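# Take one bottle from the cabinet, stand it on bench

## Task

Remove exactly one bottle from the cabinet and leave it standing upright on the bench, while the remaining two bottles stay inside the cabinet.

## Robot and tools

Robot: two UR7e-type arms, left_arm and right_arm, each with a Robotiq 2F-140 gripper and a wrist camera. Each arm sits on its own carriage on one shared floor track along y at x = 0. left_rail carries left_arm and is always the carriage at larger y; right_rail carries right_arm. Each arm base is at x = 0, y = its carriage position_m, z = 0.04 m, facing +x.

Scene frame (used for all reported positions): fixed to the table, table top z = 0, +z up, +x the direction the arms face, +y to their left, y = 0 at mid-track. The table edge is at x = 0.17 m. Anything that ends up off the table, including on the track or the metal strip beside it, fails the task.

Gripper frame: fingers point along its +z, and they open and close along its y. end_effector_position is the point between the closed pads; fingertips extend about 33 mm past it when the gap is up to 40 mm, about 9 mm when fully open. Fingers can fold: grip within the fingertip quarter of the pads for a true squeeze. Closer to the palm a narrow part may be held loosely. Fingertips pushed into a surface fold easily and hide contact.

execute_actions(actions, cameras): actions is a list run in order. Each action may hold "rows", "steps", "until", and device commands. rows: up to 15 rows, one per control step (1/30 s). Every row is one flat list of 18 numbers in [-1, 1] covering both arms, even if one arm is idle: left dx, dy, dz, rx, ry, rz, left gripper position, force_limit, speed, then the same nine for the right arm. dx..rz are an offset (not a pose) from that arm's Hand target as it stood when the action began, expressed in the Hand target's own axes; every row counts from that same start. Scale: 1.0 = 0.6 m or 180 degrees; rx, ry, rz form a single rotation vector. Repeating an offset in a new action moves further. Sending 0 for all six pose numbers re-commands the current Hand target. Gripper position: +1 fully open (140 mm), pads meet near -0.8, -1 closes until blocked. force_limit and speed are both -1..+1 and start at +1; a zero is a real command, so resend your previous gripper values to leave a gripper alone. steps: 1 to 450, default 15, at least the number of rows; after the last row the arms keep heading to it. Ramp offsets gradually (about 0.01 per row = 6 mm per step) to avoid jerks. until: ends the action early on rail conditions, e.g. {"left_rail": {"position_status": ["!=", "moving"]}} or {"all": {"status": "ended"}}; numbers need a comparison such as "<" or ">=". Devices: left_rail / right_rail take position_m (an absolute place on the track: left -0.8 to 1.5 m, right -1.5 to 0.8 m), speed_m_s (0.01 to 1), acceleration_factor (0.1 to 1), or {"stop": true}. Keep carriages about 0.78 m apart or more. Let a carriage arrive before moving its arm to a scene point; a row sent during a drive rides along with the carriage. Images come only with an empty action list or when cameras lists them (cam_high, cam_front, cam_side, cam_left_wrist, cam_right_wrist, or "all").

move(target, speed, blend, stop_force, zero, blocking, cameras): straight-line path for each gripper. target is one 18-number row (same layout and offset meaning as above, counted from each Hand target) or a list of up to 15 such rows, all counted from those same starting Hand targets. speed in m/s, 0.002 to 3.6, default 0.25 (turning capped at twice that in rad/s). blend in m rounds corners in a list. stop_force in N, 3 to 120, ends an arm's path on push against its motion; use it slowly for approaches, omit it when backing away from a contact, and don't rely on it when the gripper rotates. zero (default true) re-zeroes before the move. blocking=false returns early; then use wait or stop before anything else. Paths do not avoid obstacles; keep them away from the arm's own base. The result adds a move: line with the ending (done, off_target, moving, held, fault) and limits (paced, held).

wait(seconds 0 to 10), stop() brakes a running move, zoom_image(camera, region [x0,y0,x1,y1] pixels, max 504x504) on the latest image, zero_wrist_force(arm), read_manual(section), finished_scene(scene = this scene's number) ends the scene irreversibly; the bottle must stay standing without the robot.

Results: end_effector_position (m) and quat_wxyz in the scene frame; Hand target (where next offsets count from); Tool commands; object_status (0 moving, 1 blocked while opening, 2 blocked while closing = gripping, 3 reached position or pads met, maybe nothing held); position_measured in counts (3 open, 75 ≈ 100 mm, 139 ≈ 60 mm, 200 ≈ 20 mm, 230 pads touch); Joint positions (rail m, then six joints rad) and velocities; Joint torques; Wrist force/torque in gripper axes plus a peak line; Wrist depth 7x7 grid in mm; Motor temperatures; rail position_m, position_status (moving, done, contact_stop, time_out, stopped, stopped_with_arm, stopped_for_other_arm, stopped_for_other_carriage) and position_answer (taken/not_taken). To grip, send -1 and confirm status 2; to grip harder, raise force_limit and change position to -0.98.

Avoid: dropping or releasing a moving bottle, knocking the other two bottles, hard hits on the cabinet, arm-to-arm contact, pushing past firm contacts (about 150 N force or joint torque limits 142 N m / 26.6 N m cause a 10 s arm stop), and motors reaching 85 °C from long holds or stretched poses. Commanded orientation is clipped to within 32 degrees of the current one per step.

Each tool is called after "Request:" as a command line: name --argument value for each argument, lists and objects as JSON in quotes; but a table of rows of numbers goes row by row, as --pt "numbers of a row", without its own name.

## Session

Request:
execute_actions --actions '[]'

Scene clock: 0.00 s.
left_arm: end_effector_position=(+0.3456, +1.0583, +0.5800) position_measured=3 object_status=3 end_effector_quat_wxyz=(+0.000, +0.000, +1.000, +0.000) | right_arm: end_effector_position=(+0.3456, -1.0364, +0.5800) position_measured=3 object_status=3 end_effector_quat_wxyz=(+0.000, +0.000, +1.000, +0.000)
Joint positions: left_arm=[1.031 -0.316 -1.725 0.971 -0.816 -1.571 -0.316] | right_arm=[-1.064 -0.316 -1.725 0.971 -0.816 -1.571 -0.316]
Joint velocities: within noise
Joint torques (N m): no reading
Motor temperatures (°C): left_arm=[40 28 37 46 42 41] | right_arm=[31 35 34 36 39 43]
Wrist force (N): no reading
Wrist torque (N m): no reading
Wrist force, peak (N): no reading
Wrist depth (mm): cam_left_wrist=[- - - 633 - - 639 / 685 646 - - - 669 692 / 700 730 728 786 - 765 762 / - 150 - - 784 139 125 / - 798 - - 911 882 107 / 1808 1837 1738 1837 1868 1822 - / 1949 1966 1932 1932 2001 1966 -] | cam_right_wrist=[661 - 675 616 626 642 631 / - - 673 704 683 700 - / 754 - 732 - - - 698 / - 137 - 793 - - 140 / - 124 828 857 - - - / - 2049 877 - 887 - - / - 1862 1959 1862 1894 2146 1803]
Hand target: left_arm +0.3456, +1.0583, +0.5800; +0.000, +0.000, +1.000, +0.000 | right_arm +0.3456, -1.0364, +0.5800; +0.000, +0.000, +1.000, +0.000
Tool commands: left_gripper/position=+1.0 left_gripper/force_limit=+1.0 left_gripper/speed=+1.0 right_gripper/position=+1.0 right_gripper/force_limit=+1.0 right_gripper/speed=+1.0
left_rail: position_m=1.031 position_status=done
right_rail: position_m=-1.064 position_status=done

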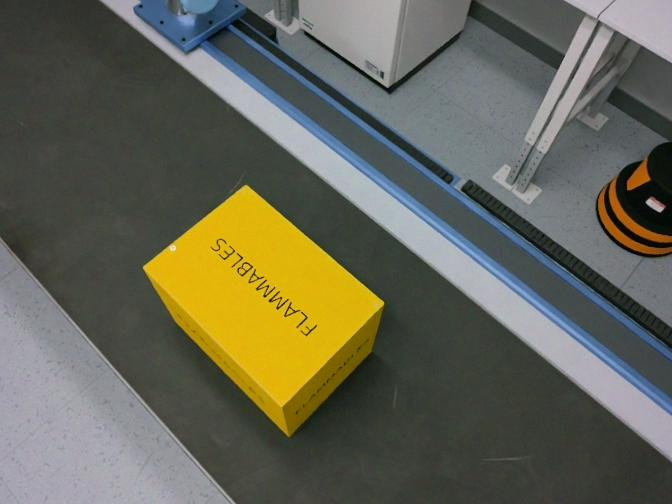

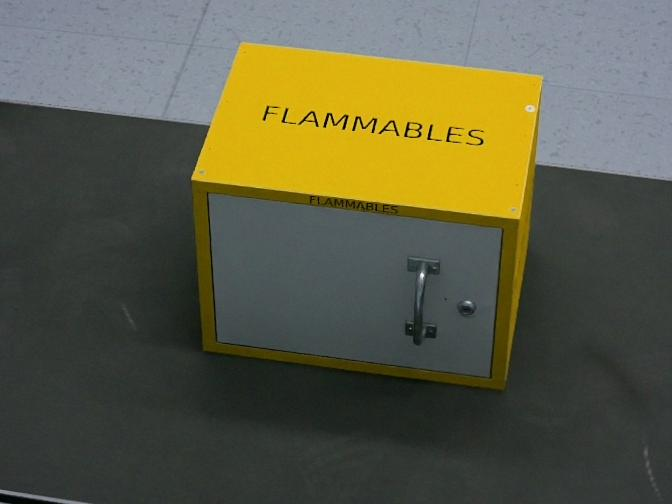

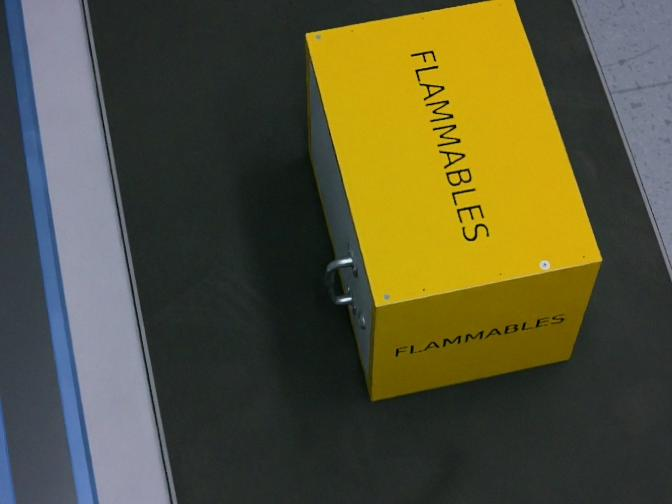

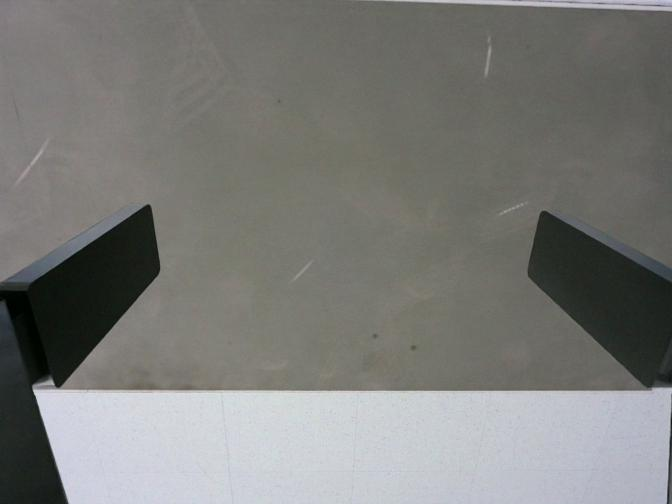

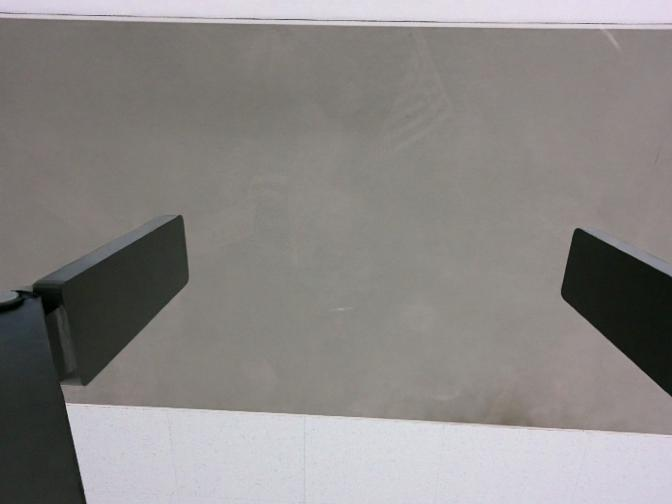

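Request:
execute_actions --actions '[{"right_rail":{"position_m":-0.5,"speed_m_s":0.5},"steps":120,"until":{"right_rail":{"position_status":["!=","moving"]}}}]' --cameras '["all"]'

Scene clock: 16.37 s.
left_arm: end_effector_position=(+0.3456, +1.0583, +0.5800) position_measured=3 object_status=3 end_effector_quat_wxyz=(+0.000, +0.000, +1.000, +0.000) | right_arm: end_effector_position=(+0.3456, -0.4728, +0.5800) position_measured=3 object_status=3 end_effector_quat_wxyz=(+0.000, +0.000, +1.000, +0.000)
Joint positions: left_arm=[1.031 -0.316 -1.725 0.971 -0.816 -1.571 -0.316] | right_arm=[-0.5 -0.316 -1.725 0.971 -0.816 -1.571 -0.316]
Joint torques (N m): left_arm=[-0.08 -12.69 -16.91 -2.7 -0.13 0.43] | right_arm=[1.03 -10.96 -19.81 -2.77 -0.17 -0.04]
Wrist force (N): left_arm=[0.1 0.2 0.1] | right_arm=[0.1 0.0 0.0]
Wrist torque (N m): left_arm=[0.04 -0.03 -0.01] | right_arm=[0.01 -0.02 0.00]
Wrist force, peak (N): left_arm=[0.3 0.6 -0.1] | right_arm=[0.1 -1.5 0.0]
Wrist depth (mm): cam_left_wrist=[619 - - 630 - - - / 657 659 - 655 661 705 673 / 669 - 705 723 - 692 - / - 150 709 721 - 139 119 / - - 839 - 833 855 107 / 1751 1765 1966 1852 1868 1852 - / 1932 1932 1984 2038 2219 2095 -] | cam_right_wrist=[- 629 659 - 648 633 612 / - 685 - - - 649 633 / 739 - - 695 764 - 683 / 751 136 - 761 744 - 139 / - 124 816 791 880 - - / - - - - - - - / - 1943 1862 1733 - 1832 -]
Hand target: left_arm +0.3456, +1.0583, +0.5800; +0.000, +0.000, +1.000, +0.000 | right_arm +0.3456, -0.4728, +0.5800; +0.000, +0.000, +1.000, +0.000
Tool commands: left_gripper/position=+1.0 left_gripper/force_limit=+1.0 left_gripper/speed=+1.0 right_gripper/position=+1.0 right_gripper/force_limit=+1.0 right_gripper/speed=+1.0
left_rail: position_m=1.031 position_status=done
right_rail: position_m=-0.500 speed_m_s=0.50 position_status=done

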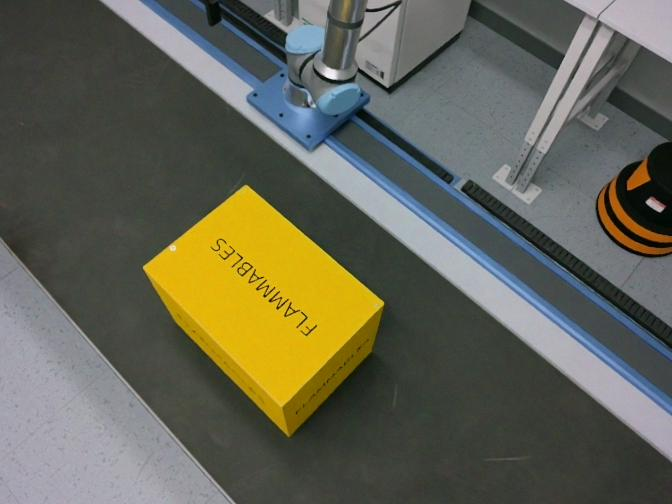

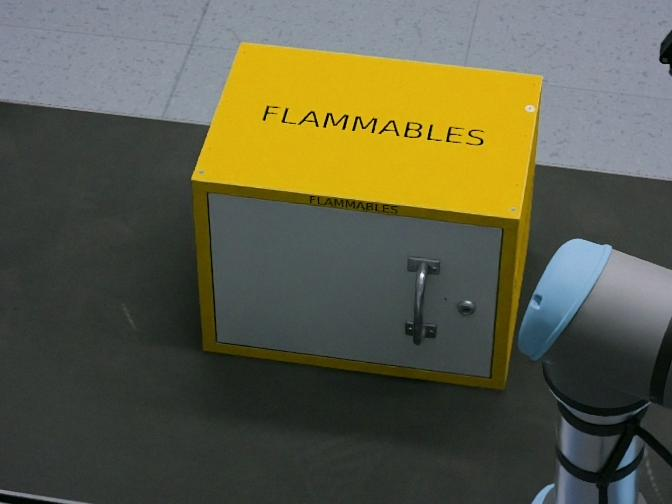

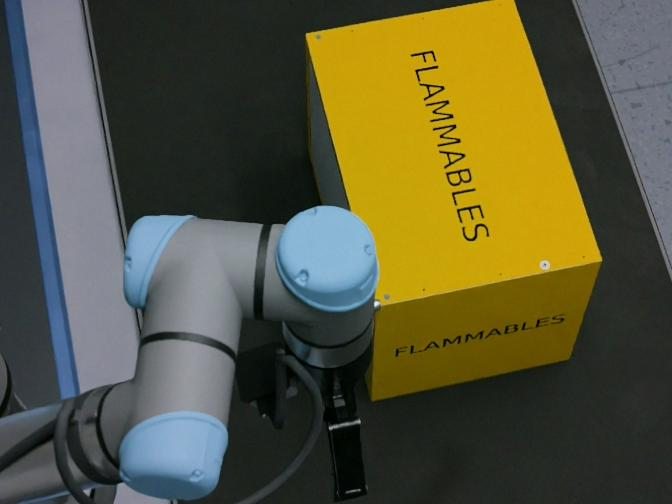

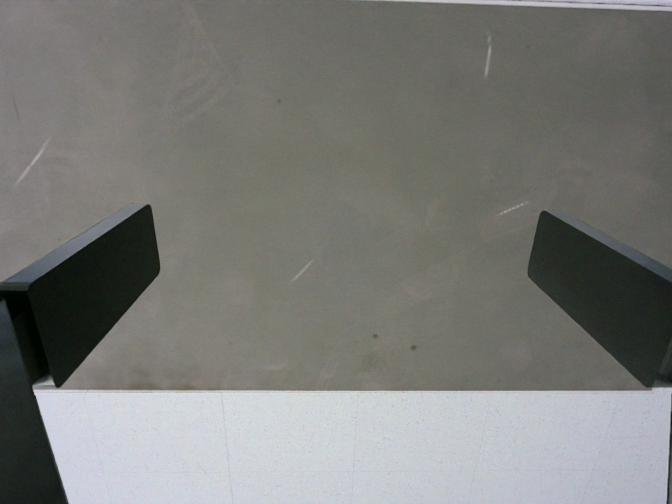

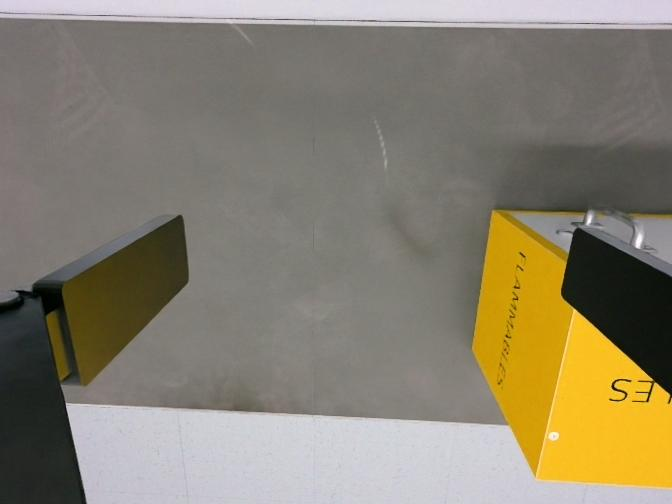

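Request:
execute_actions --actions '[{"right_rail":{"position_m":-0.75},"steps":120,"until":{"right_rail":{"position_status":["!=","moving"]}}}]'

Request:
move --pt "0 0 0 0 0 0 1 1 1 0 0.4 0.2 0 0 0 1 1 1" --pt "0 0 0 0 0 0 1 1 1 0 0.6 0.3 0 -0.5 0 1 1 1" --speed 0.5 --blend 0.03 --cameras '["cam_high","cam_side"]'

Scene clock: 72.50 s.
left_arm: end_effector_position=(+0.3456, +1.0583, +0.5800) position_measured=3 object_status=3 end_effector_quat_wxyz=(+0.000, +0.000, +1.000, +0.000) | right_arm: end_effector_position=(+0.3456, -0.7227, +0.5800) position_measured=3 object_status=3 end_effector_quat_wxyz=(+0.000, +0.000, +1.000, +0.000)
Joint positions: left_arm=[1.031 -0.316 -1.725 0.971 -0.816 -1.571 -0.316] | right_arm=[-0.75 -0.316 -1.725 0.971 -0.816 -1.571 -0.316]
Joint torques (N m): left_arm=[0.22 -13.21 -16.14 -2.57 -0.13 0.4] | right_arm=[0.06 -10.87 -19.62 -2.8 -0.26 0.05]
Wrist force (N): left_arm=[0.1 0.1 0.1] | right_arm=[0.2 0.0 -0.1]
Wrist torque (N m): left_arm=[0.03 -0.03 0.00] | right_arm=[0.00 -0.04 0.00]
Wrist force, peak (N): left_arm=[0.2 0.6 -0.1] | right_arm=[0.0 1.9 -0.2]
Wrist depth (mm): cam_left_wrist=[- - - - - 640 667 / - 688 - 712 - - 698 / - - - - 737 - 728 / - 139 - 760 760 139 120 / - 926 - 821 843 846 107 / 1822 1837 1808 1822 1868 1852 - / 1899 1949 1984 1984 1984 2019 -] | cam_right_wrist=[661 687 - - 631 635 635 / - 704 - - - 679 693 / - 736 - - - - 741 / - 141 - 739 - - 140 / - 816 - - 782 793 - / - 884 931 - 920 832 - / - 1910 1910 1682 1832 1707 1832]
Hand target: left_arm +0.3456, +1.0583, +0.5800; +0.000, +0.000, +1.000, +0.000 | right_arm +0.3456, -0.7227, +0.5800; +0.000, +0.000, +1.000, +0.000
Tool commands: left_gripper/position=+1.0 left_gripper/force_limit=+1.0 left_gripper/speed=+1.0 right_gripper/position=+1.0 right_gripper/force_limit=+1.0 right_gripper/speed=+1.0
left_rail: position_m=1.031 position_status=done
right_rail: position_m=-0.750 speed_m_s=0.50 position_status=done

Scene clock: 76.37 s.
left_arm: end_effector_position=(+0.3456, +1.0583, +0.5800) position_measured=3 object_status=3 end_effector_quat_wxyz=(+0.000, +0.000, +1.000, +0.000) | right_arm: end_effector_position=(+0.3456, -0.3628, +0.4000) position_measured=3 object_status=3 end_effector_quat_wxyz=(+0.707, +0.000, +0.707, +0.000)
Joint positions: left_arm=[1.031 -0.316 -1.725 0.971 -0.816 -1.571 -0.316] | right_arm=[-0.75 1.132 -1.276 2.183 -4.047 -2.703 0.001]
Joint torques (N m): left_arm=[1.31 -12.88 -16.5 -2.59 -0.03 0.43] | right_arm=[-9.96 -13.63 -21.47 -3.37 2.16 -1.7]
Wrist force (N): left_arm=[0.1 -0.1 0.0] | right_arm=[1.4 1.1 -1.2]
Wrist torque (N m): left_arm=[0.00 -0.01 0.00] | right_arm=[0.08 -0.29 0.02]
Wrist force, peak (N): left_arm=[0.4 0.2 -0.2] | right_arm=[2.1 1.7 -1.2]
Wrist depth (mm): cam_left_wrist=[635 - 611 - - - - / 657 - - 644 - 646 700 / - - 716 - - - 703 / - 150 778 792 - 139 120 / - 127 - 855 - - 107 / 1793 1793 1808 1765 1916 1852 - / - 1966 1949 1984 2019 2019 -] | cam_right_wrist=[- - - - - - - / - - 3953 - 4695 - - / - - - - - - - / - 136 - - 3363 - 132 / - 124 - - - 3635 - / - - - - 2852 3005 2715 / - - - 2146 - - -]
Hand target: left_arm +0.3456, +1.0583, +0.5800; +0.000, +0.000, +1.000, +0.000 | right_arm +0.3456, -0.3628, +0.4000; +0.707, +0.000, +0.707, +0.000
Off the commanded pose: left_arm 0.000 m, 0 deg | right_arm 0.000 m, 0 deg.
left_rail: position_m=1.031 position_status=done
right_rail: position_m=-0.750 speed_m_s=0.50 position_status=done
move: done
Images, in order (width x height): cam_high 672x504, cam_side 672x504.

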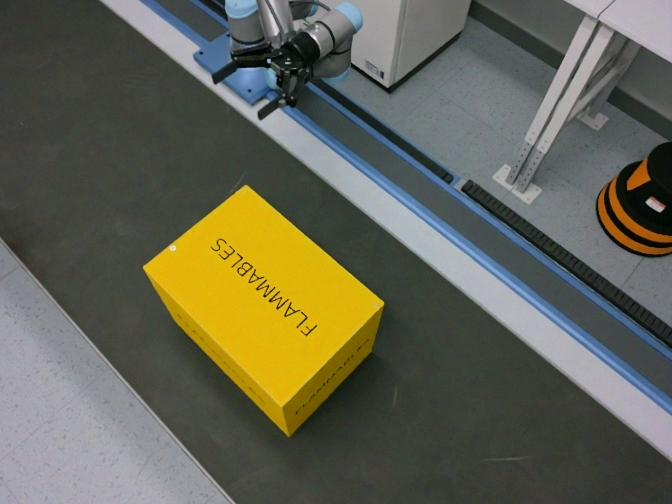

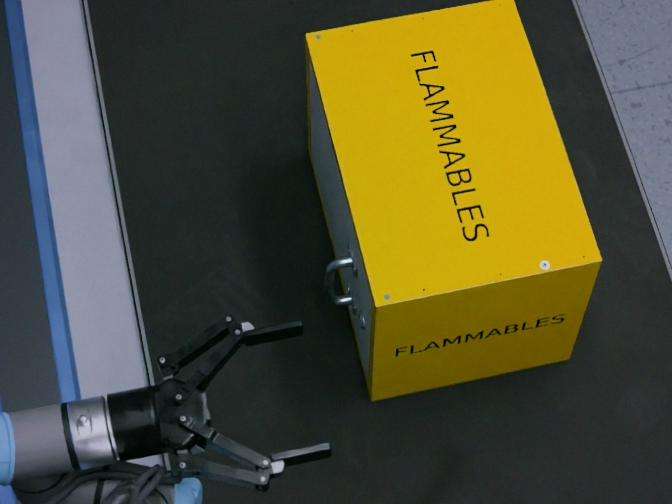

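Request:
move --pt "0 0 0 0 0 0 1 1 1 0.1 0.2 -0.04 0 0 0.5 1 1 1" --pt "0 0 0 0 0 0 1 1 1 0.2 0.4 -0.04 0 0 0.99 1 1 1" --speed 0.6 --blend 0.03 --cameras '["cam_right_wrist","cam_side","cam_front"]'

Scene clock: 85.43 s.
left_arm: end_effector_position=(+0.3456, +1.0583, +0.5800) position_measured=3 object_status=3 end_effector_quat_wxyz=(+0.000, +0.000, +1.000, +0.000) | right_arm: end_effector_position=(+0.3265, -0.2713, +0.3534) position_measured=3 object_status=3 end_effector_quat_wxyz=(+0.602, +0.382, +0.575, +0.401)
Joint positions: left_arm=[1.031 -0.316 -1.725 0.971 -0.816 -1.571 -0.316] | right_arm=[-0.75 1.256 -0.973 1.9 -4.219 -2.822 1.031]
Joint torques (N m): left_arm=[2.31 -12.97 -16.9 -2.52 -0.14 0.59] | right_arm=[-11.42 -24 -21.05 -2.65 2.27 -1.59]
Wrist force (N): left_arm=[0.3 0.1 -0.2] | right_arm=[-0.3 -0.9 -0.9]
Wrist torque (N m): left_arm=[0.04 -0.06 0.00] | right_arm=[-0.43 0.15 -0.23]
Wrist force, peak (N): left_arm=[0.0 0.5 0.3] | right_arm=[3.5 -1.9 -2.3]
Wrist depth (mm): cam_left_wrist=[- 661 631 - - - - / - 650 - - 663 665 703 / - - - 714 770 723 675 / - 137 - - 760 139 114 / - - - - 815 - 107 / 1837 1868 1916 1793 1837 1916 - / 1932 1899 1966 1984 2038 2001 -] | cam_right_wrist=[- 232 234 - 3363 - 3521 / - 3174 3885 3953 - - - / - 3266 - 2561 - - - / 590 141 - - 2889 3885 132 / - 118 4899 - - 2927 - / - - - 5240 3045 2590 - / - - - - 4024 2965 -]
Hand target: left_arm +0.3456, +1.0583, +0.5800; +0.000, +0.000, +1.000, +0.000 | right_arm +0.3265, -0.2713, +0.3534; +0.602, +0.382, +0.575, +0.401 (not the last commanded pose)
Off the commanded pose: left_arm 0.000 m, 0 deg | right_arm 0.166 m, 111 deg.
left_rail: position_m=1.031 position_status=done
right_rail: position_m=-0.750 speed_m_s=0.50 position_status=done
move: held (right_arm; a check stopped the path); path passed 0 of 2 targets; limits=held
pose unreachable (right arm): on one or more control steps of this call, first in action 0 (counted from 0), this arm could not follow its commanded pose, so it was not sent that pose on those steps. It may still have moved: this result reports where it is.
cause: moving toward the commanded pose would bring two parts of the arm too close to each other (its gripper and another part of the arm, with joints 5 (wrist 1) to 7 (wrist 3) between them, 5 mm apart when it was first held).
Images, in order (width x height): cam_front 672x504, cam_side 672x504, cam_right_wrist 672x504.

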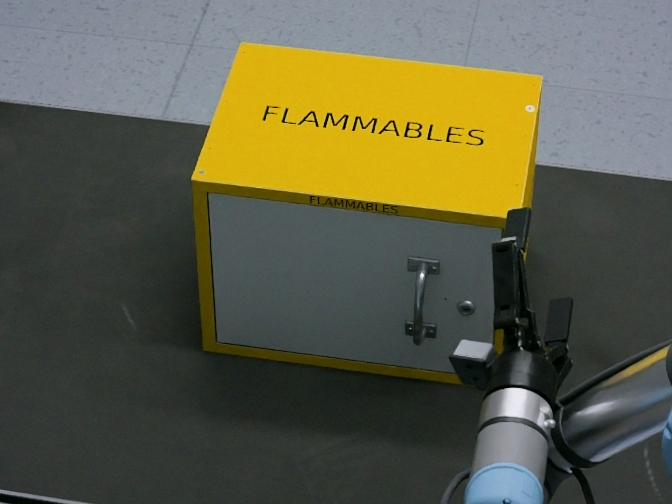

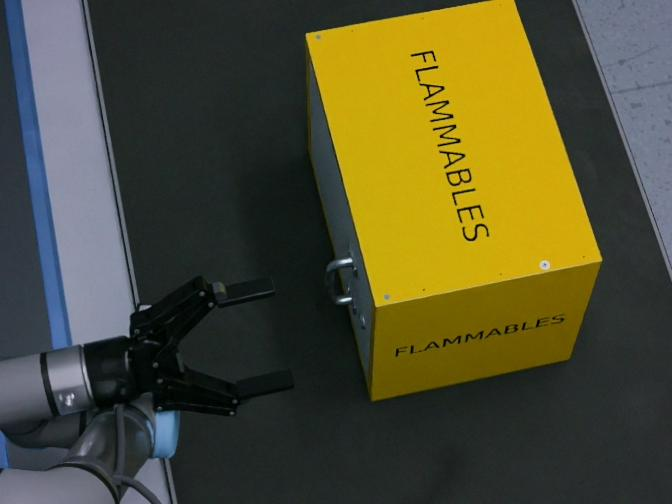

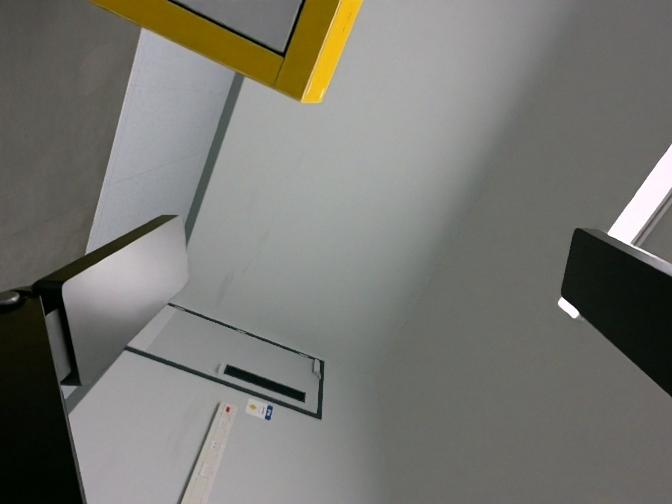

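Request:
move --target '[0,0,0,0,0,0,1,1,1, 0,0,0,0,0,-0.374,1,1,1]' --speed 0.5

Request:
move --target '[0,0,0,0,0,0,1,1,1, -0.15,-0.1,0.03,0,0.5,0,1,1,1]' --speed 0.5

Request:
move --pt "0 0 0 0 0 0 1 1 1 0 0 0 0 0 -0.5 1 1 1" --pt "0 0 0 0 0 0 1 1 1 -0.05 0 0 0 0 -0.99 1 1 1" --speed 0.6 --blend 0.02 --cameras '["cam_right_wrist","cam_side","cam_front"]'

Scene clock: 152.27 s.
left_arm: end_effector_position=(+0.3456, +1.0583, +0.5800) position_measured=3 object_status=3 end_effector_quat_wxyz=(+0.000, +0.000, +1.000, +0.000) | right_arm: end_effector_position=(+0.3265, -0.2713, +0.3534) position_measured=3 object_status=3 end_effector_quat_wxyz=(+0.693, +0.156, +0.686, +0.159)
Joint positions: left_arm=[1.031 -0.316 -1.725 0.971 -0.816 -1.571 -0.316] | right_arm=[-0.75 1.257 -1.011 1.931 -4.097 -2.827 0.416]
Joint torques (N m): left_arm=[1.79 -13.17 -14.95 -2.68 -0.07 0.76] | right_arm=[-10.11 -48.99 -7.33 1.84 2.24 1.53]
Wrist force (N): left_arm=[0.0 0.3 -0.2] | right_arm=[0.9 0.0 -1.1]
Wrist torque (N m): left_arm=[0.06 0.00 0.00] | right_arm=[-0.18 -0.17 -0.24]
Wrist force, peak (N): left_arm=[0.1 0.3 -0.5] | right_arm=[1.1 0.1 -1.2]
Wrist depth (mm): cam_left_wrist=[- 655 626 - 628 644 - / - 635 - - - - 648 / - - - 705 - - 721 / - 139 - 770 778 139 118 / - - - 839 846 830 107 / 1822 1793 1899 1852 1949 1837 - / 1949 1949 1984 1984 2038 2056 -] | cam_right_wrist=[2590 3174 - 234 227 - - / 3045 2449 - - - - - / - - - - - - 4599 / 3266 137 - - - - 134 / - 125 - - - - - / - - 4097 4252 - - - / - 3130 - - 2049 1943 -]
Hand target: left_arm +0.3456, +1.0583, +0.5800; +0.000, +0.000, +1.000, +0.000 | right_arm +0.3265, -0.2713, +0.3534; +0.693, +0.157, +0.686, +0.159 (not the last commanded pose)
Off the commanded pose: left_arm 0.000 m, 0 deg | right_arm 0.000 m, 26 deg.
left_rail: position_m=1.031 position_status=done
right_rail: position_m=-0.750 speed_m_s=0.50 position_status=done
move: held (right_arm; a check stopped the path); limits=held
pose unreachable (right arm): on one or more control steps of this call, first in action 0 (counted from 0), this arm could not follow its commanded pose, so it was not sent that pose on those steps. It may still have moved: this result reports where it is.
cause: moving toward the commanded pose would bring two parts of the arm too close to each other (its gripper and another part of the arm, with joints 5 (wrist 1) to 7 (wrist 3) between them, 11 mm apart when it was first held).

Scene clock: 155.03 s.
left_arm: end_effector_position=(+0.3456, +1.0583, +0.5800) position_measured=3 object_status=3 end_effector_quat_wxyz=(+0.000, +0.000, +1.000, +0.000) | right_arm: end_effector_position=(+0.3440, -0.3644, +0.4086) position_measured=3 object_status=3 end_effector_quat_wxyz=(+0.005, -0.001, +0.975, +0.223)
Joint positions: left_arm=[1.031 -0.316 -1.725 0.971 -0.816 -1.571 -0.316] | right_arm=[-0.75 0.313 -1.773 1.634 -1.589 -1.148 0.344]
Joint torques (N m): left_arm=[1.74 -13.63 -15.5 -2.8 0.01 0.84] | right_arm=[-11.47 -2.24 -32.75 -0.68 2.92 -1.5]
Wrist force (N): left_arm=[-0.1 0.3 0.2] | right_arm=[-0.4 -1.0 -0.2]
Wrist torque (N m): left_arm=[0.07 0.02 0.00] | right_arm=[-0.26 0.09 -0.09]
Wrist force, peak (N): left_arm=[0.0 0.4 -0.3] | right_arm=[1.2 0.3 -1.5]
Wrist depth (mm): cam_left_wrist=[- - - - 633 - - / - - - - 677 - - / - - 703 718 - - 671 / - 742 806 778 792 139 124 / - 824 - - 833 818 107 / - 1793 1822 1822 1884 1868 - / 2001 1949 1949 1984 2019 2115 -] | cam_right_wrist=[- - - 520 546 619 713 / 430 458 468 555 - - 788 / 445 471 534 581 651 709 - / - 137 - 601 - - 132 / - 116 - - - - - / - - 612 644 - - - / - 619 649 - - - -]
Hand target: left_arm +0.3456, +1.0583, +0.5800; +0.000, +0.000, +1.000, +0.000 | right_arm +0.3440, -0.3645, +0.4086; +0.005, -0.001, +0.975, +0.223
Off the commanded pose: left_arm 0.000 m, 0 deg | right_arm 0.000 m, 0 deg.
left_rail: position_m=1.031 position_status=done
right_rail: position_m=-0.750 speed_m_s=0.50 position_status=done
move: done

Scene clock: 158.67 s.
left_arm: end_effector_position=(+0.3456, +1.0583, +0.5800) position_measured=3 object_status=3 end_effector_quat_wxyz=(+0.000, +0.000, +1.000, +0.000) | right_arm: end_effector_position=(+0.3740, -0.3644, +0.4089) position_measured=3 object_status=3 end_effector_quat_wxyz=(-0.223, +0.975, -0.014, +0.002)
Joint positions: left_arm=[1.031 -0.316 -1.725 0.971 -0.816 -1.571 -0.316] | right_arm=[-0.75 0.291 -1.713 1.582 -1.587 -1.145 -2.789]
Joint torques (N m): left_arm=[2.24 -12.66 -14.76 -3.01 -0.08 0.85] | right_arm=[-10.74 -4.32 -32.26 -0.63 3.23 -1.85]
Wrist force (N): left_arm=[0.0 0.2 0.0] | right_arm=[0.3 0.7 -0.4]
Wrist torque (N m): left_arm=[0.05 0.01 -0.01] | right_arm=[0.15 -0.01 0.27]
Wrist force, peak (N): left_arm=[0.1 0.6 0.2] | right_arm=[0.6 1.1 -0.4]
Wrist depth (mm): cam_left_wrist=[- - 633 633 650 635 673 / 663 - 673 673 - 679 675 / - - 712 692 - - - / - 139 792 784 - 139 113 / - 830 - 849 - - 107 / 1837 1793 1837 1916 1949 1868 - / 1949 1949 1966 2056 1984 2056 -] | cam_right_wrist=[350 - - 351 - 407 408 / - - 635 572 528 - - / - 722 687 604 562 491 431 / 1048 141 777 629 565 - 139 / - 124 782 702 614 548 - / - 2276 - 732 628 563 - / - - 1669 1669 1587 624 -]
Hand target: left_arm +0.3456, +1.0583, +0.5800; +0.000, +0.000, +1.000, +0.000 | right_arm +0.3740, -0.3644, +0.4089; -0.223, +0.975, -0.014, +0.002
Off the commanded pose: left_arm 0.000 m, 0 deg | right_arm 0.000 m, 0 deg.
left_rail: position_m=1.031 position_status=done
right_rail: position_m=-0.750 speed_m_s=0.50 position_status=done
move: done
Images, in order (width x height): cam_front 672x504, cam_side 672x504, cam_right_wrist 672x504.

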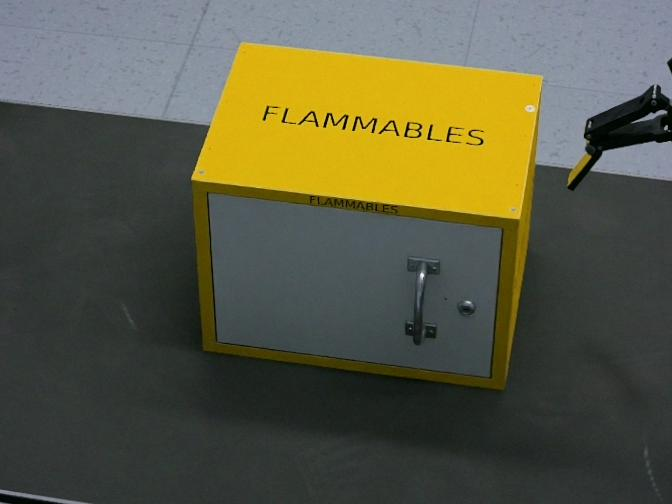

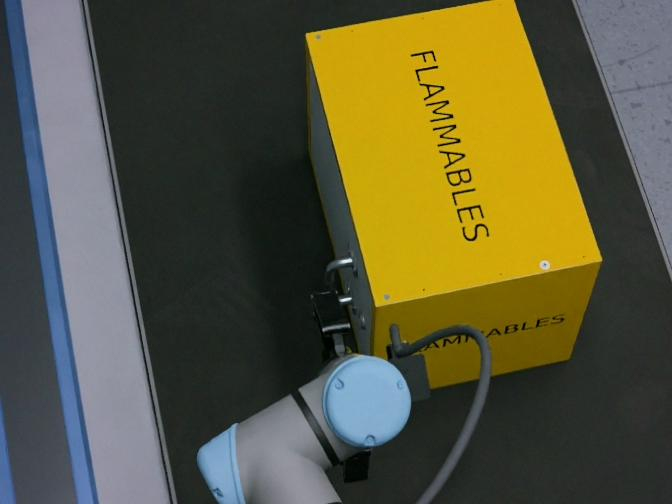

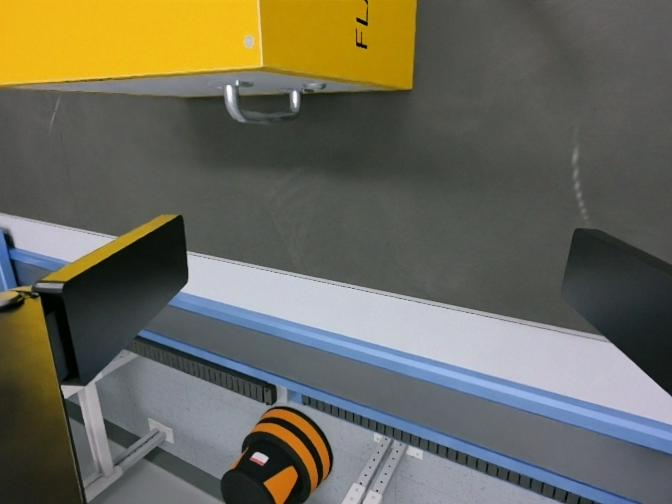

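Request:
execute_actions --actions '[{"right_rail":{"position_m":-0.6,"speed_m_s":0.4},"steps":120,"until":{"right_rail":{"position_status":["!=","moving"]}}}]'

Request:
move --target '[0,0,0,0,0,0,1,1,1, -0.074,0.088,0.27,-0.066,0.2978,-0.1797,1,1,1]' --speed 0.3 --cameras '["cam_right_wrist","cam_side","cam_front"]'

Scene clock: 210.83 s.
left_arm: end_effector_position=(+0.3456, +1.0583, +0.5800) position_measured=3 object_status=3 end_effector_quat_wxyz=(+0.000, +0.000, +1.000, +0.000) | right_arm: end_effector_position=(+0.3740, -0.2144, +0.4089) position_measured=3 object_status=3 end_effector_quat_wxyz=(-0.223, +0.975, -0.014, +0.002)
Joint positions: left_arm=[1.031 -0.316 -1.725 0.971 -0.816 -1.571 -0.316] | right_arm=[-0.6 0.291 -1.713 1.582 -1.587 -1.144 -2.79]
Joint torques (N m): left_arm=[2.15 -12.32 -14.89 -2.84 0.06 0.86] | right_arm=[-4.21 -9.12 -29.62 -0.88 1.4 -1.7]
Wrist force (N): left_arm=[0.2 -0.2 0.0] | right_arm=[0.4 0.7 -0.2]
Wrist torque (N m): left_arm=[-0.03 -0.03 0.00] | right_arm=[0.15 -0.03 0.26]
Wrist force, peak (N): left_arm=[0.4 0.5 -0.1] | right_arm=[0.6 1.8 -0.9]
Wrist depth (mm): cam_left_wrist=[624 644 635 630 576 - - / 667 - - 673 - 683 728 / - - - 718 - 707 - / - 139 - - - 139 120 / - 803 755 - 800 - 107 / 1884 1793 1852 1852 1984 2219 - / 1966 1899 1966 1966 1984 2019 -] | cam_right_wrist=[- 289 - - 258 324 413 / - - - 546 519 - - / - - - - - 488 471 / 1058 141 759 631 - - 130 / - 124 796 681 611 547 - / - - 2167 722 612 552 514 / - - 2782 1426 1333 578 537]
Hand target: left_arm +0.3456, +1.0583, +0.5800; +0.000, +0.000, +1.000, +0.000 | right_arm +0.3740, -0.2145, +0.4089; -0.223, +0.975, -0.014, +0.002
Tool commands: left_gripper/position=+1.0 left_gripper/force_limit=+1.0 left_gripper/speed=+1.0 right_gripper/position=+1.0 right_gripper/force_limit=+1.0 right_gripper/speed=+1.0
Off the commanded pose: left_arm 0.000 m, 0 deg | right_arm 0.000 m, 0 deg.
left_rail: position_m=1.031 position_status=done
right_rail: position_m=-0.600 speed_m_s=0.40 position_status=done

Scene clock: 213.80 s.
left_arm: end_effector_position=(+0.3456, +1.0583, +0.5800) position_measured=3 object_status=3 end_effector_quat_wxyz=(+0.000, +0.000, +1.000, +0.000) | right_arm: end_effector_position=(+0.3297, -0.1904, +0.2402) position_measured=3 object_status=3 end_effector_quat_wxyz=(-0.087, +0.853, +0.150, +0.492)
Joint positions: left_arm=[1.031 -0.316 -1.725 0.971 -0.816 -1.571 -0.316] | right_arm=[-0.6 0.914 -1.554 2.483 -3.47 -2.053 -2.834]
Joint torques (N m): left_arm=[1.76 -13.5 -15.11 -2.85 -0.22 0.99] | right_arm=[11.14 -2.88 -10.26 -5.59 -2.86 -1.13]
Wrist force (N): left_arm=[-0.3 -0.2 0.1] | right_arm=[-1.6 -0.4 -0.3]
Wrist torque (N m): left_arm=[-0.03 0.06 0.00] | right_arm=[-0.22 0.63 0.34]
Wrist force, peak (N): left_arm=[0.2 0.6 0.1] | right_arm=[-2.3 -0.6 -0.3]
Wrist depth (mm): cam_left_wrist=[- - - 593 - 626 648 / - - - - - - 669 / - - - - 718 - - / - 138 - - - 147 119 / - - 836 812 - 839 107 / 1852 1822 1779 2001 1852 1884 - / 1949 1932 1984 1949 2001 2019 -] | cam_right_wrist=[- 265 239 219 199 187 2590 / 353 - 275 244 224 211 2620 / - - 307 286 272 231 555 / - 137 - 353 311 451 139 / - 125 397 391 382 403 - / - - - - - - 339 / - - - 322 314 - -]
Hand target: left_arm +0.3456, +1.0583, +0.5800; +0.000, +0.000, +1.000, +0.000 | right_arm +0.3297, -0.1903, +0.2402; -0.087, +0.853, +0.150, +0.493
Off the commanded pose: left_arm 0.000 m, 0 deg | right_arm 0.000 m, 0 deg.
left_rail: position_m=1.031 position_status=done
right_rail: position_m=-0.600 speed_m_s=0.40 position_status=done
move: done
Images, in order (width x height): cam_front 672x504, cam_side 672x504, cam_right_wrist 672x504.

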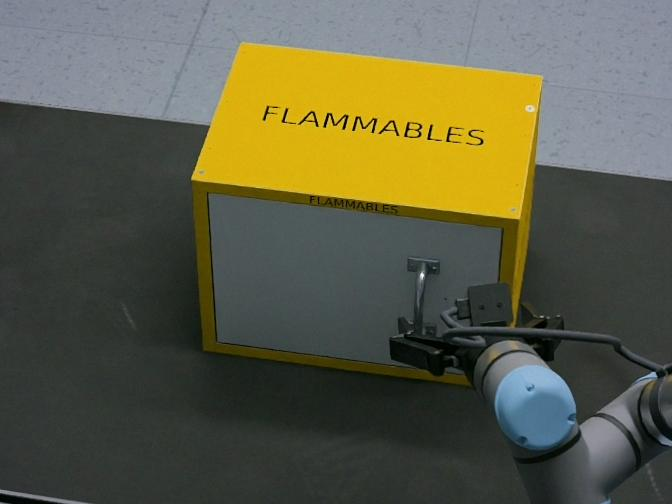

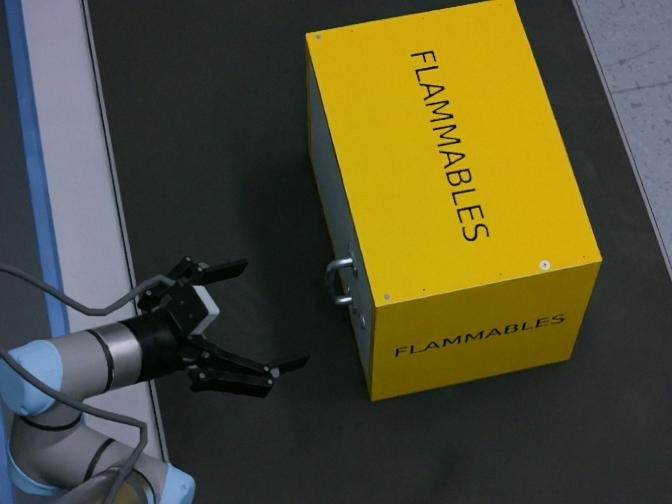

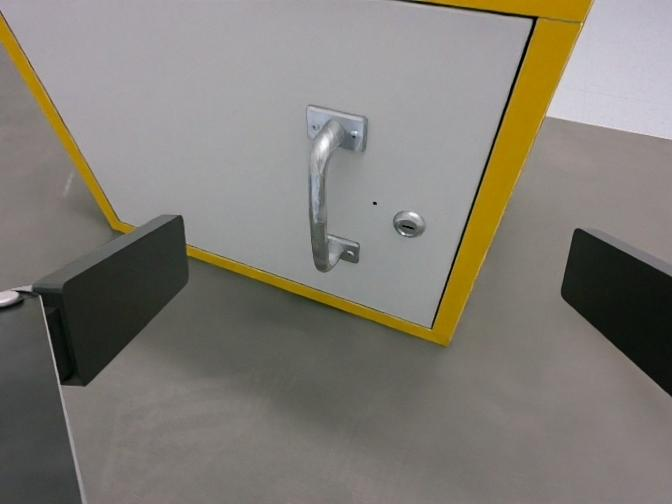

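Request:
move --target '[0,0,0,0,0,0,1,1,1, -0.0285,-0.0597,0.0973,0,0,0,-0.08,-0.6,0]' --speed 0.2 --cameras '["cam_right_wrist","cam_side"]'

Scene clock: 258.90 s.
left_arm: end_effector_position=(+0.3456, +1.0583, +0.5800) position_measured=3 object_status=3 end_effector_quat_wxyz=(+0.000, +0.000, +1.000, +0.000) | right_arm: end_effector_position=(+0.3569, -0.1424, +0.1962) position_measured=139 object_status=3 end_effector_quat_wxyz=(-0.087, +0.853, +0.150, +0.493)
Joint positions: left_arm=[1.031 -0.316 -1.725 0.971 -0.816 -1.571 -0.316] | right_arm=[-0.6 0.936 -1.31 2.377 -3.602 -2.071 -2.82]
Joint torques (N m): left_arm=[2.57 -14.64 -12.85 -2.9 -0.13 0.88] | right_arm=[11.17 -10.52 -20.07 -5.43 -2.79 -0.11]
Wrist force (N): left_arm=[0.0 0.1 -0.2] | right_arm=[-1.5 -0.4 -0.7]
Wrist torque (N m): left_arm=[0.04 0.01 0.00] | right_arm=[-0.23 0.53 0.24]
Wrist force, peak (N): left_arm=[-0.1 0.5 0.3] | right_arm=[-2.1 -0.8 0.4]
Wrist depth (mm): cam_left_wrist=[- 596 - - 644 648 - / 655 - - - - - - / 742 - - 683 - - - / - 138 - - - 148 113 / - - 855 - - 833 107 / 1837 1884 1765 1984 1822 1899 - / 1916 1984 1984 2001 2155 2075 -] | cam_right_wrist=[260 226 208 189 172 162 151 / 302 265 239 221 196 180 165 / - - 290 258 223 201 187 / - - - 294 166 221 397 / - - 114 345 - - 89 / - - 311 313 - - - / - - - 284 272 - -]
Hand target: left_arm +0.3456, +1.0583, +0.5800; +0.000, +0.000, +1.000, +0.000 | right_arm +0.3570, -0.1423, +0.1962; -0.087, +0.853, +0.150, +0.493
Off the commanded pose: left_arm 0.000 m, 0 deg | right_arm 0.000 m, 0 deg.
left_rail: position_m=1.031 position_status=done
right_rail: position_m=-0.600 speed_m_s=0.40 position_status=done
move: done
Images, in order (width x height): cam_side 672x504, cam_right_wrist 672x504.

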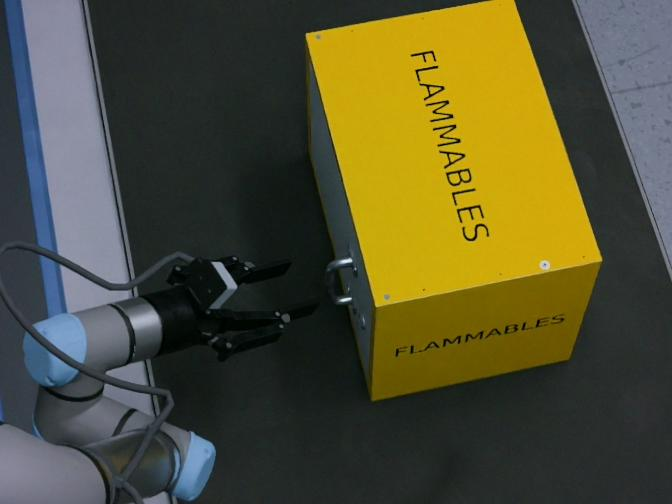

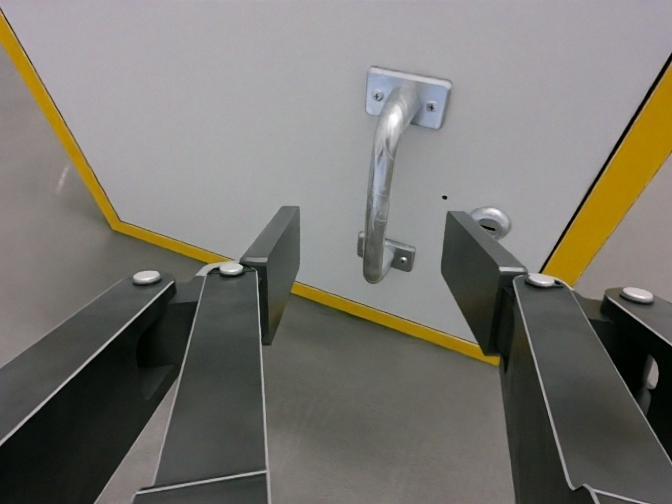

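Request:
move --target '[0,0,0,0,0,0,1,1,1, 0,0,0.1,0,0,0,-0.08,-0.6,0]' --speed 0.06 --stop_force 12 --cameras '["cam_right_wrist","cam_side"]'

Scene clock: 270.13 s.
left_arm: end_effector_position=(+0.3456, +1.0583, +0.5800) position_measured=3 object_status=3 end_effector_quat_wxyz=(+0.000, +0.000, +1.000, +0.000) | right_arm: end_effector_position=(+0.4058, -0.1246, +0.1662) position_measured=139 object_status=3 end_effector_quat_wxyz=(-0.087, +0.853, +0.150, +0.493)
Joint positions: left_arm=[1.031 -0.316 -1.725 0.971 -0.816 -1.571 -0.316] | right_arm=[-0.6 0.863 -1.165 2.294 -3.685 -2.011 -2.866]
Joint torques (N m): left_arm=[3.58 -12.91 -13.77 -2.8 -0.06 1.08] | right_arm=[-9.77 -15.58 -20.6 -5.54 1.52 -1.51]
Wrist force (N): left_arm=[0.0 0.1 0.0] | right_arm=[-1.4 -0.3 -0.6]
Wrist torque (N m): left_arm=[0.02 0.00 -0.01] | right_arm=[-0.20 0.53 0.33]
Wrist force, peak (N): left_arm=[-0.3 0.4 -0.4] | right_arm=[-1.8 -0.4 -0.6]
Wrist depth (mm): cam_left_wrist=[- - 628 631 630 - - / - - - 663 - - - / - - - - 714 - - / - 139 765 737 778 139 112 / - 812 803 - 900 821 107 / 1765 1822 - 1837 1899 1932 - / 1949 1984 2038 1966 2038 2038 -] | cam_right_wrist=[190 174 156 140 126 117 109 / 229 204 177 160 133 133 123 / 283 249 222 188 167 151 136 / - 305 247 219 168 160 153 / - - - 285 254 - 82 / - - - - 278 - - / - - - - - - -]
Hand target: left_arm +0.3456, +1.0583, +0.5800; +0.000, +0.000, +1.000, +0.000 | right_arm +0.4058, -0.1246, +0.1662; -0.087, +0.853, +0.150, +0.493
Off the commanded pose: left_arm 0.000 m, 0 deg | right_arm 0.000 m, 0 deg.
left_rail: position_m=1.031 position_status=done
right_rail: position_m=-0.600 speed_m_s=0.40 position_status=done
move: done
Images, in order (width x height): cam_side 672x504, cam_right_wrist 672x504.

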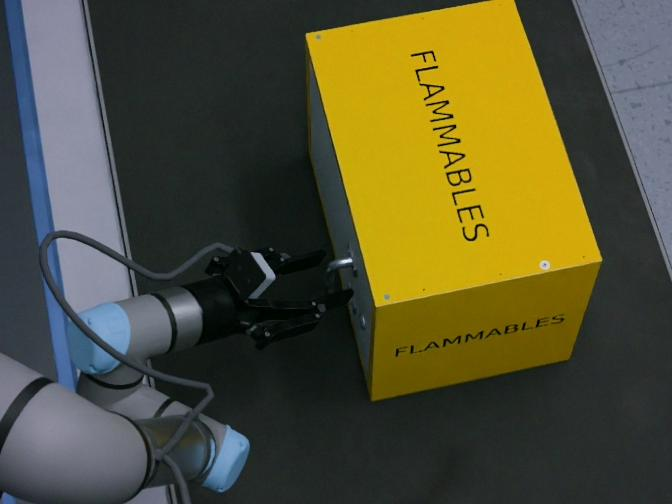

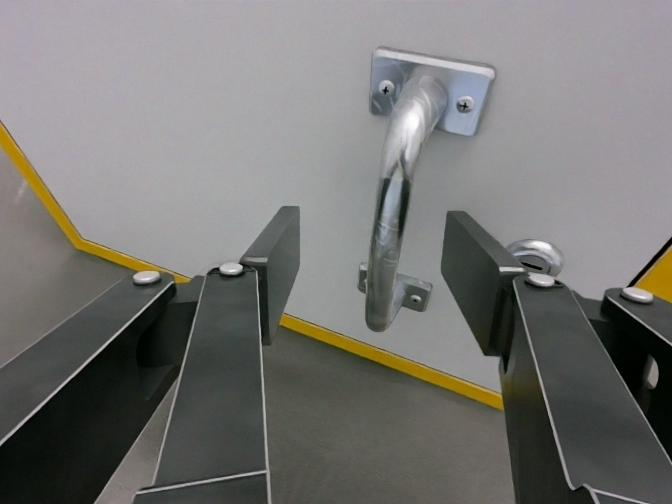

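Request:
move --target '[0,0,0,0,0,0,1,1,1, 0,0.006,0.015,0,0,0,-0.08,-0.6,0]' --speed 0.04 --stop_force 12

Request:
execute_actions --actions '[{"rows":[[0,0,0,0,0,0,1,1,1, 0,0,0,0,0,0,-1,-0.5,-1]],"steps":90}]' --cameras '["cam_right_wrist"]'

Scene clock: 279.37 s.
left_arm: end_effector_position=(+0.3456, +1.0583, +0.5800) position_measured=3 object_status=3 end_effector_quat_wxyz=(+0.000, +0.000, +1.000, +0.000) | right_arm: end_effector_position=(+0.4144, -0.1253, +0.1617) position_measured=139 object_status=3 end_effector_quat_wxyz=(-0.087, +0.853, +0.150, +0.493)
Joint positions: left_arm=[1.031 -0.316 -1.725 0.971 -0.816 -1.571 -0.316] | right_arm=[-0.6 0.845 -1.148 2.287 -3.7 -1.996 -2.877]
Joint torques (N m): left_arm=[2.33 -12.57 -13.76 -2.98 -0.01 1.34] | right_arm=[-12.01 -16.25 -20.18 -5.82 1.57 -1.73]
Wrist force (N): left_arm=[0.1 0.4 0.1] | right_arm=[-2.7 -0.1 -3.7]
Wrist torque (N m): left_arm=[0.09 -0.02 0.00] | right_arm=[-0.29 0.60 0.37]
Wrist force, peak (N): left_arm=[-0.3 0.5 -0.1] | right_arm=[-2.0 -1.0 -6.3]
Wrist depth (mm): cam_left_wrist=[623 624 - - - 637 642 / 659 650 705 - - - - / - - 760 - - 740 - / - 138 - 784 - 139 112 / - 824 904 830 893 - 107 / - 1852 1852 1648 1837 1837 - / 1949 1949 1916 1966 2038 2001 -] | cam_right_wrist=[179 162 147 133 117 110 102 / 220 186 168 152 117 124 114 / 274 233 200 175 153 141 128 / - - 238 204 171 147 145 / - - - 274 224 111 89 / - - - 269 266 - - / - - - 258 - - -]
Hand target: left_arm +0.3456, +1.0583, +0.5800; +0.000, +0.000, +1.000, +0.000 | right_arm +0.4144, -0.1253, +0.1617; -0.087, +0.853, +0.150, +0.493
Off the commanded pose: left_arm 0.000 m, 0 deg | right_arm 0.000 m, 0 deg.
left_rail: position_m=1.031 position_status=done
right_rail: position_m=-0.600 speed_m_s=0.40 position_status=done
move: done

Scene clock: 282.57 s.
left_arm: end_effector_position=(+0.3456, +1.0583, +0.5800) position_measured=3 object_status=3 end_effector_quat_wxyz=(+0.000, +0.000, +1.000, +0.000) | right_arm: end_effector_position=(+0.4144, -0.1253, +0.1617) position_measured=213 object_status=2 end_effector_quat_wxyz=(-0.087, +0.853, +0.150, +0.493)
Joint positions: left_arm=[1.031 -0.316 -1.725 0.971 -0.816 -1.571 -0.316] | right_arm=[-0.6 0.845 -1.148 2.287 -3.7 -1.996 -2.877]
Joint torques (N m): left_arm=[3.54 -13.68 -13.65 -3.05 -0.03 1.26] | right_arm=[14.26 -26.03 -9.59 -4.43 0.72 -0.91]
Wrist force (N): left_arm=[0.1 0.0 -0.2] | right_arm=[-4.1 6.3 -0.7]
Wrist torque (N m): left_arm=[0.01 -0.03 -0.01] | right_arm=[-0.27 0.58 0.36]
Wrist force, peak (N): left_arm=[-0.1 0.3 -0.5] | right_arm=[-6.3 2.4 -13.7]
Wrist depth (mm): cam_left_wrist=[- 616 - 650 631 - 648 / - 671 685 677 679 - 703 / - - - - - - 709 / - 139 789 - - 140 113 / - 803 762 827 836 839 107 / 1822 1837 1884 1852 1949 1932 - / 1949 1932 1984 1984 2001 2056 -] | cam_right_wrist=[182 161 146 132 117 110 102 / 211 181 167 151 118 124 113 / 264 233 199 175 153 141 127 / 376 290 241 128 161 157 145 / - - 77 78 - 79 162 / - - - - - - - / - - - - - - -]
Hand target: left_arm +0.3456, +1.0583, +0.5800; +0.000, +0.000, +1.000, +0.000 | right_arm +0.4144, -0.1253, +0.1617; -0.087, +0.853, +0.150, +0.493
Off the commanded pose: left_arm 0.000 m, 0 deg | right_arm 0.000 m, 0 deg.
left_rail: position_m=1.031 position_status=done
right_rail: position_m=-0.600 speed_m_s=0.40 position_status=done
Images, in order (width x height): cam_right_wrist 672x504.

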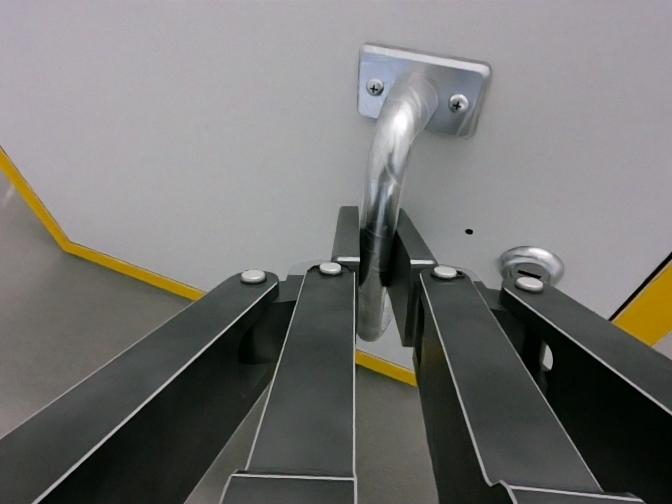

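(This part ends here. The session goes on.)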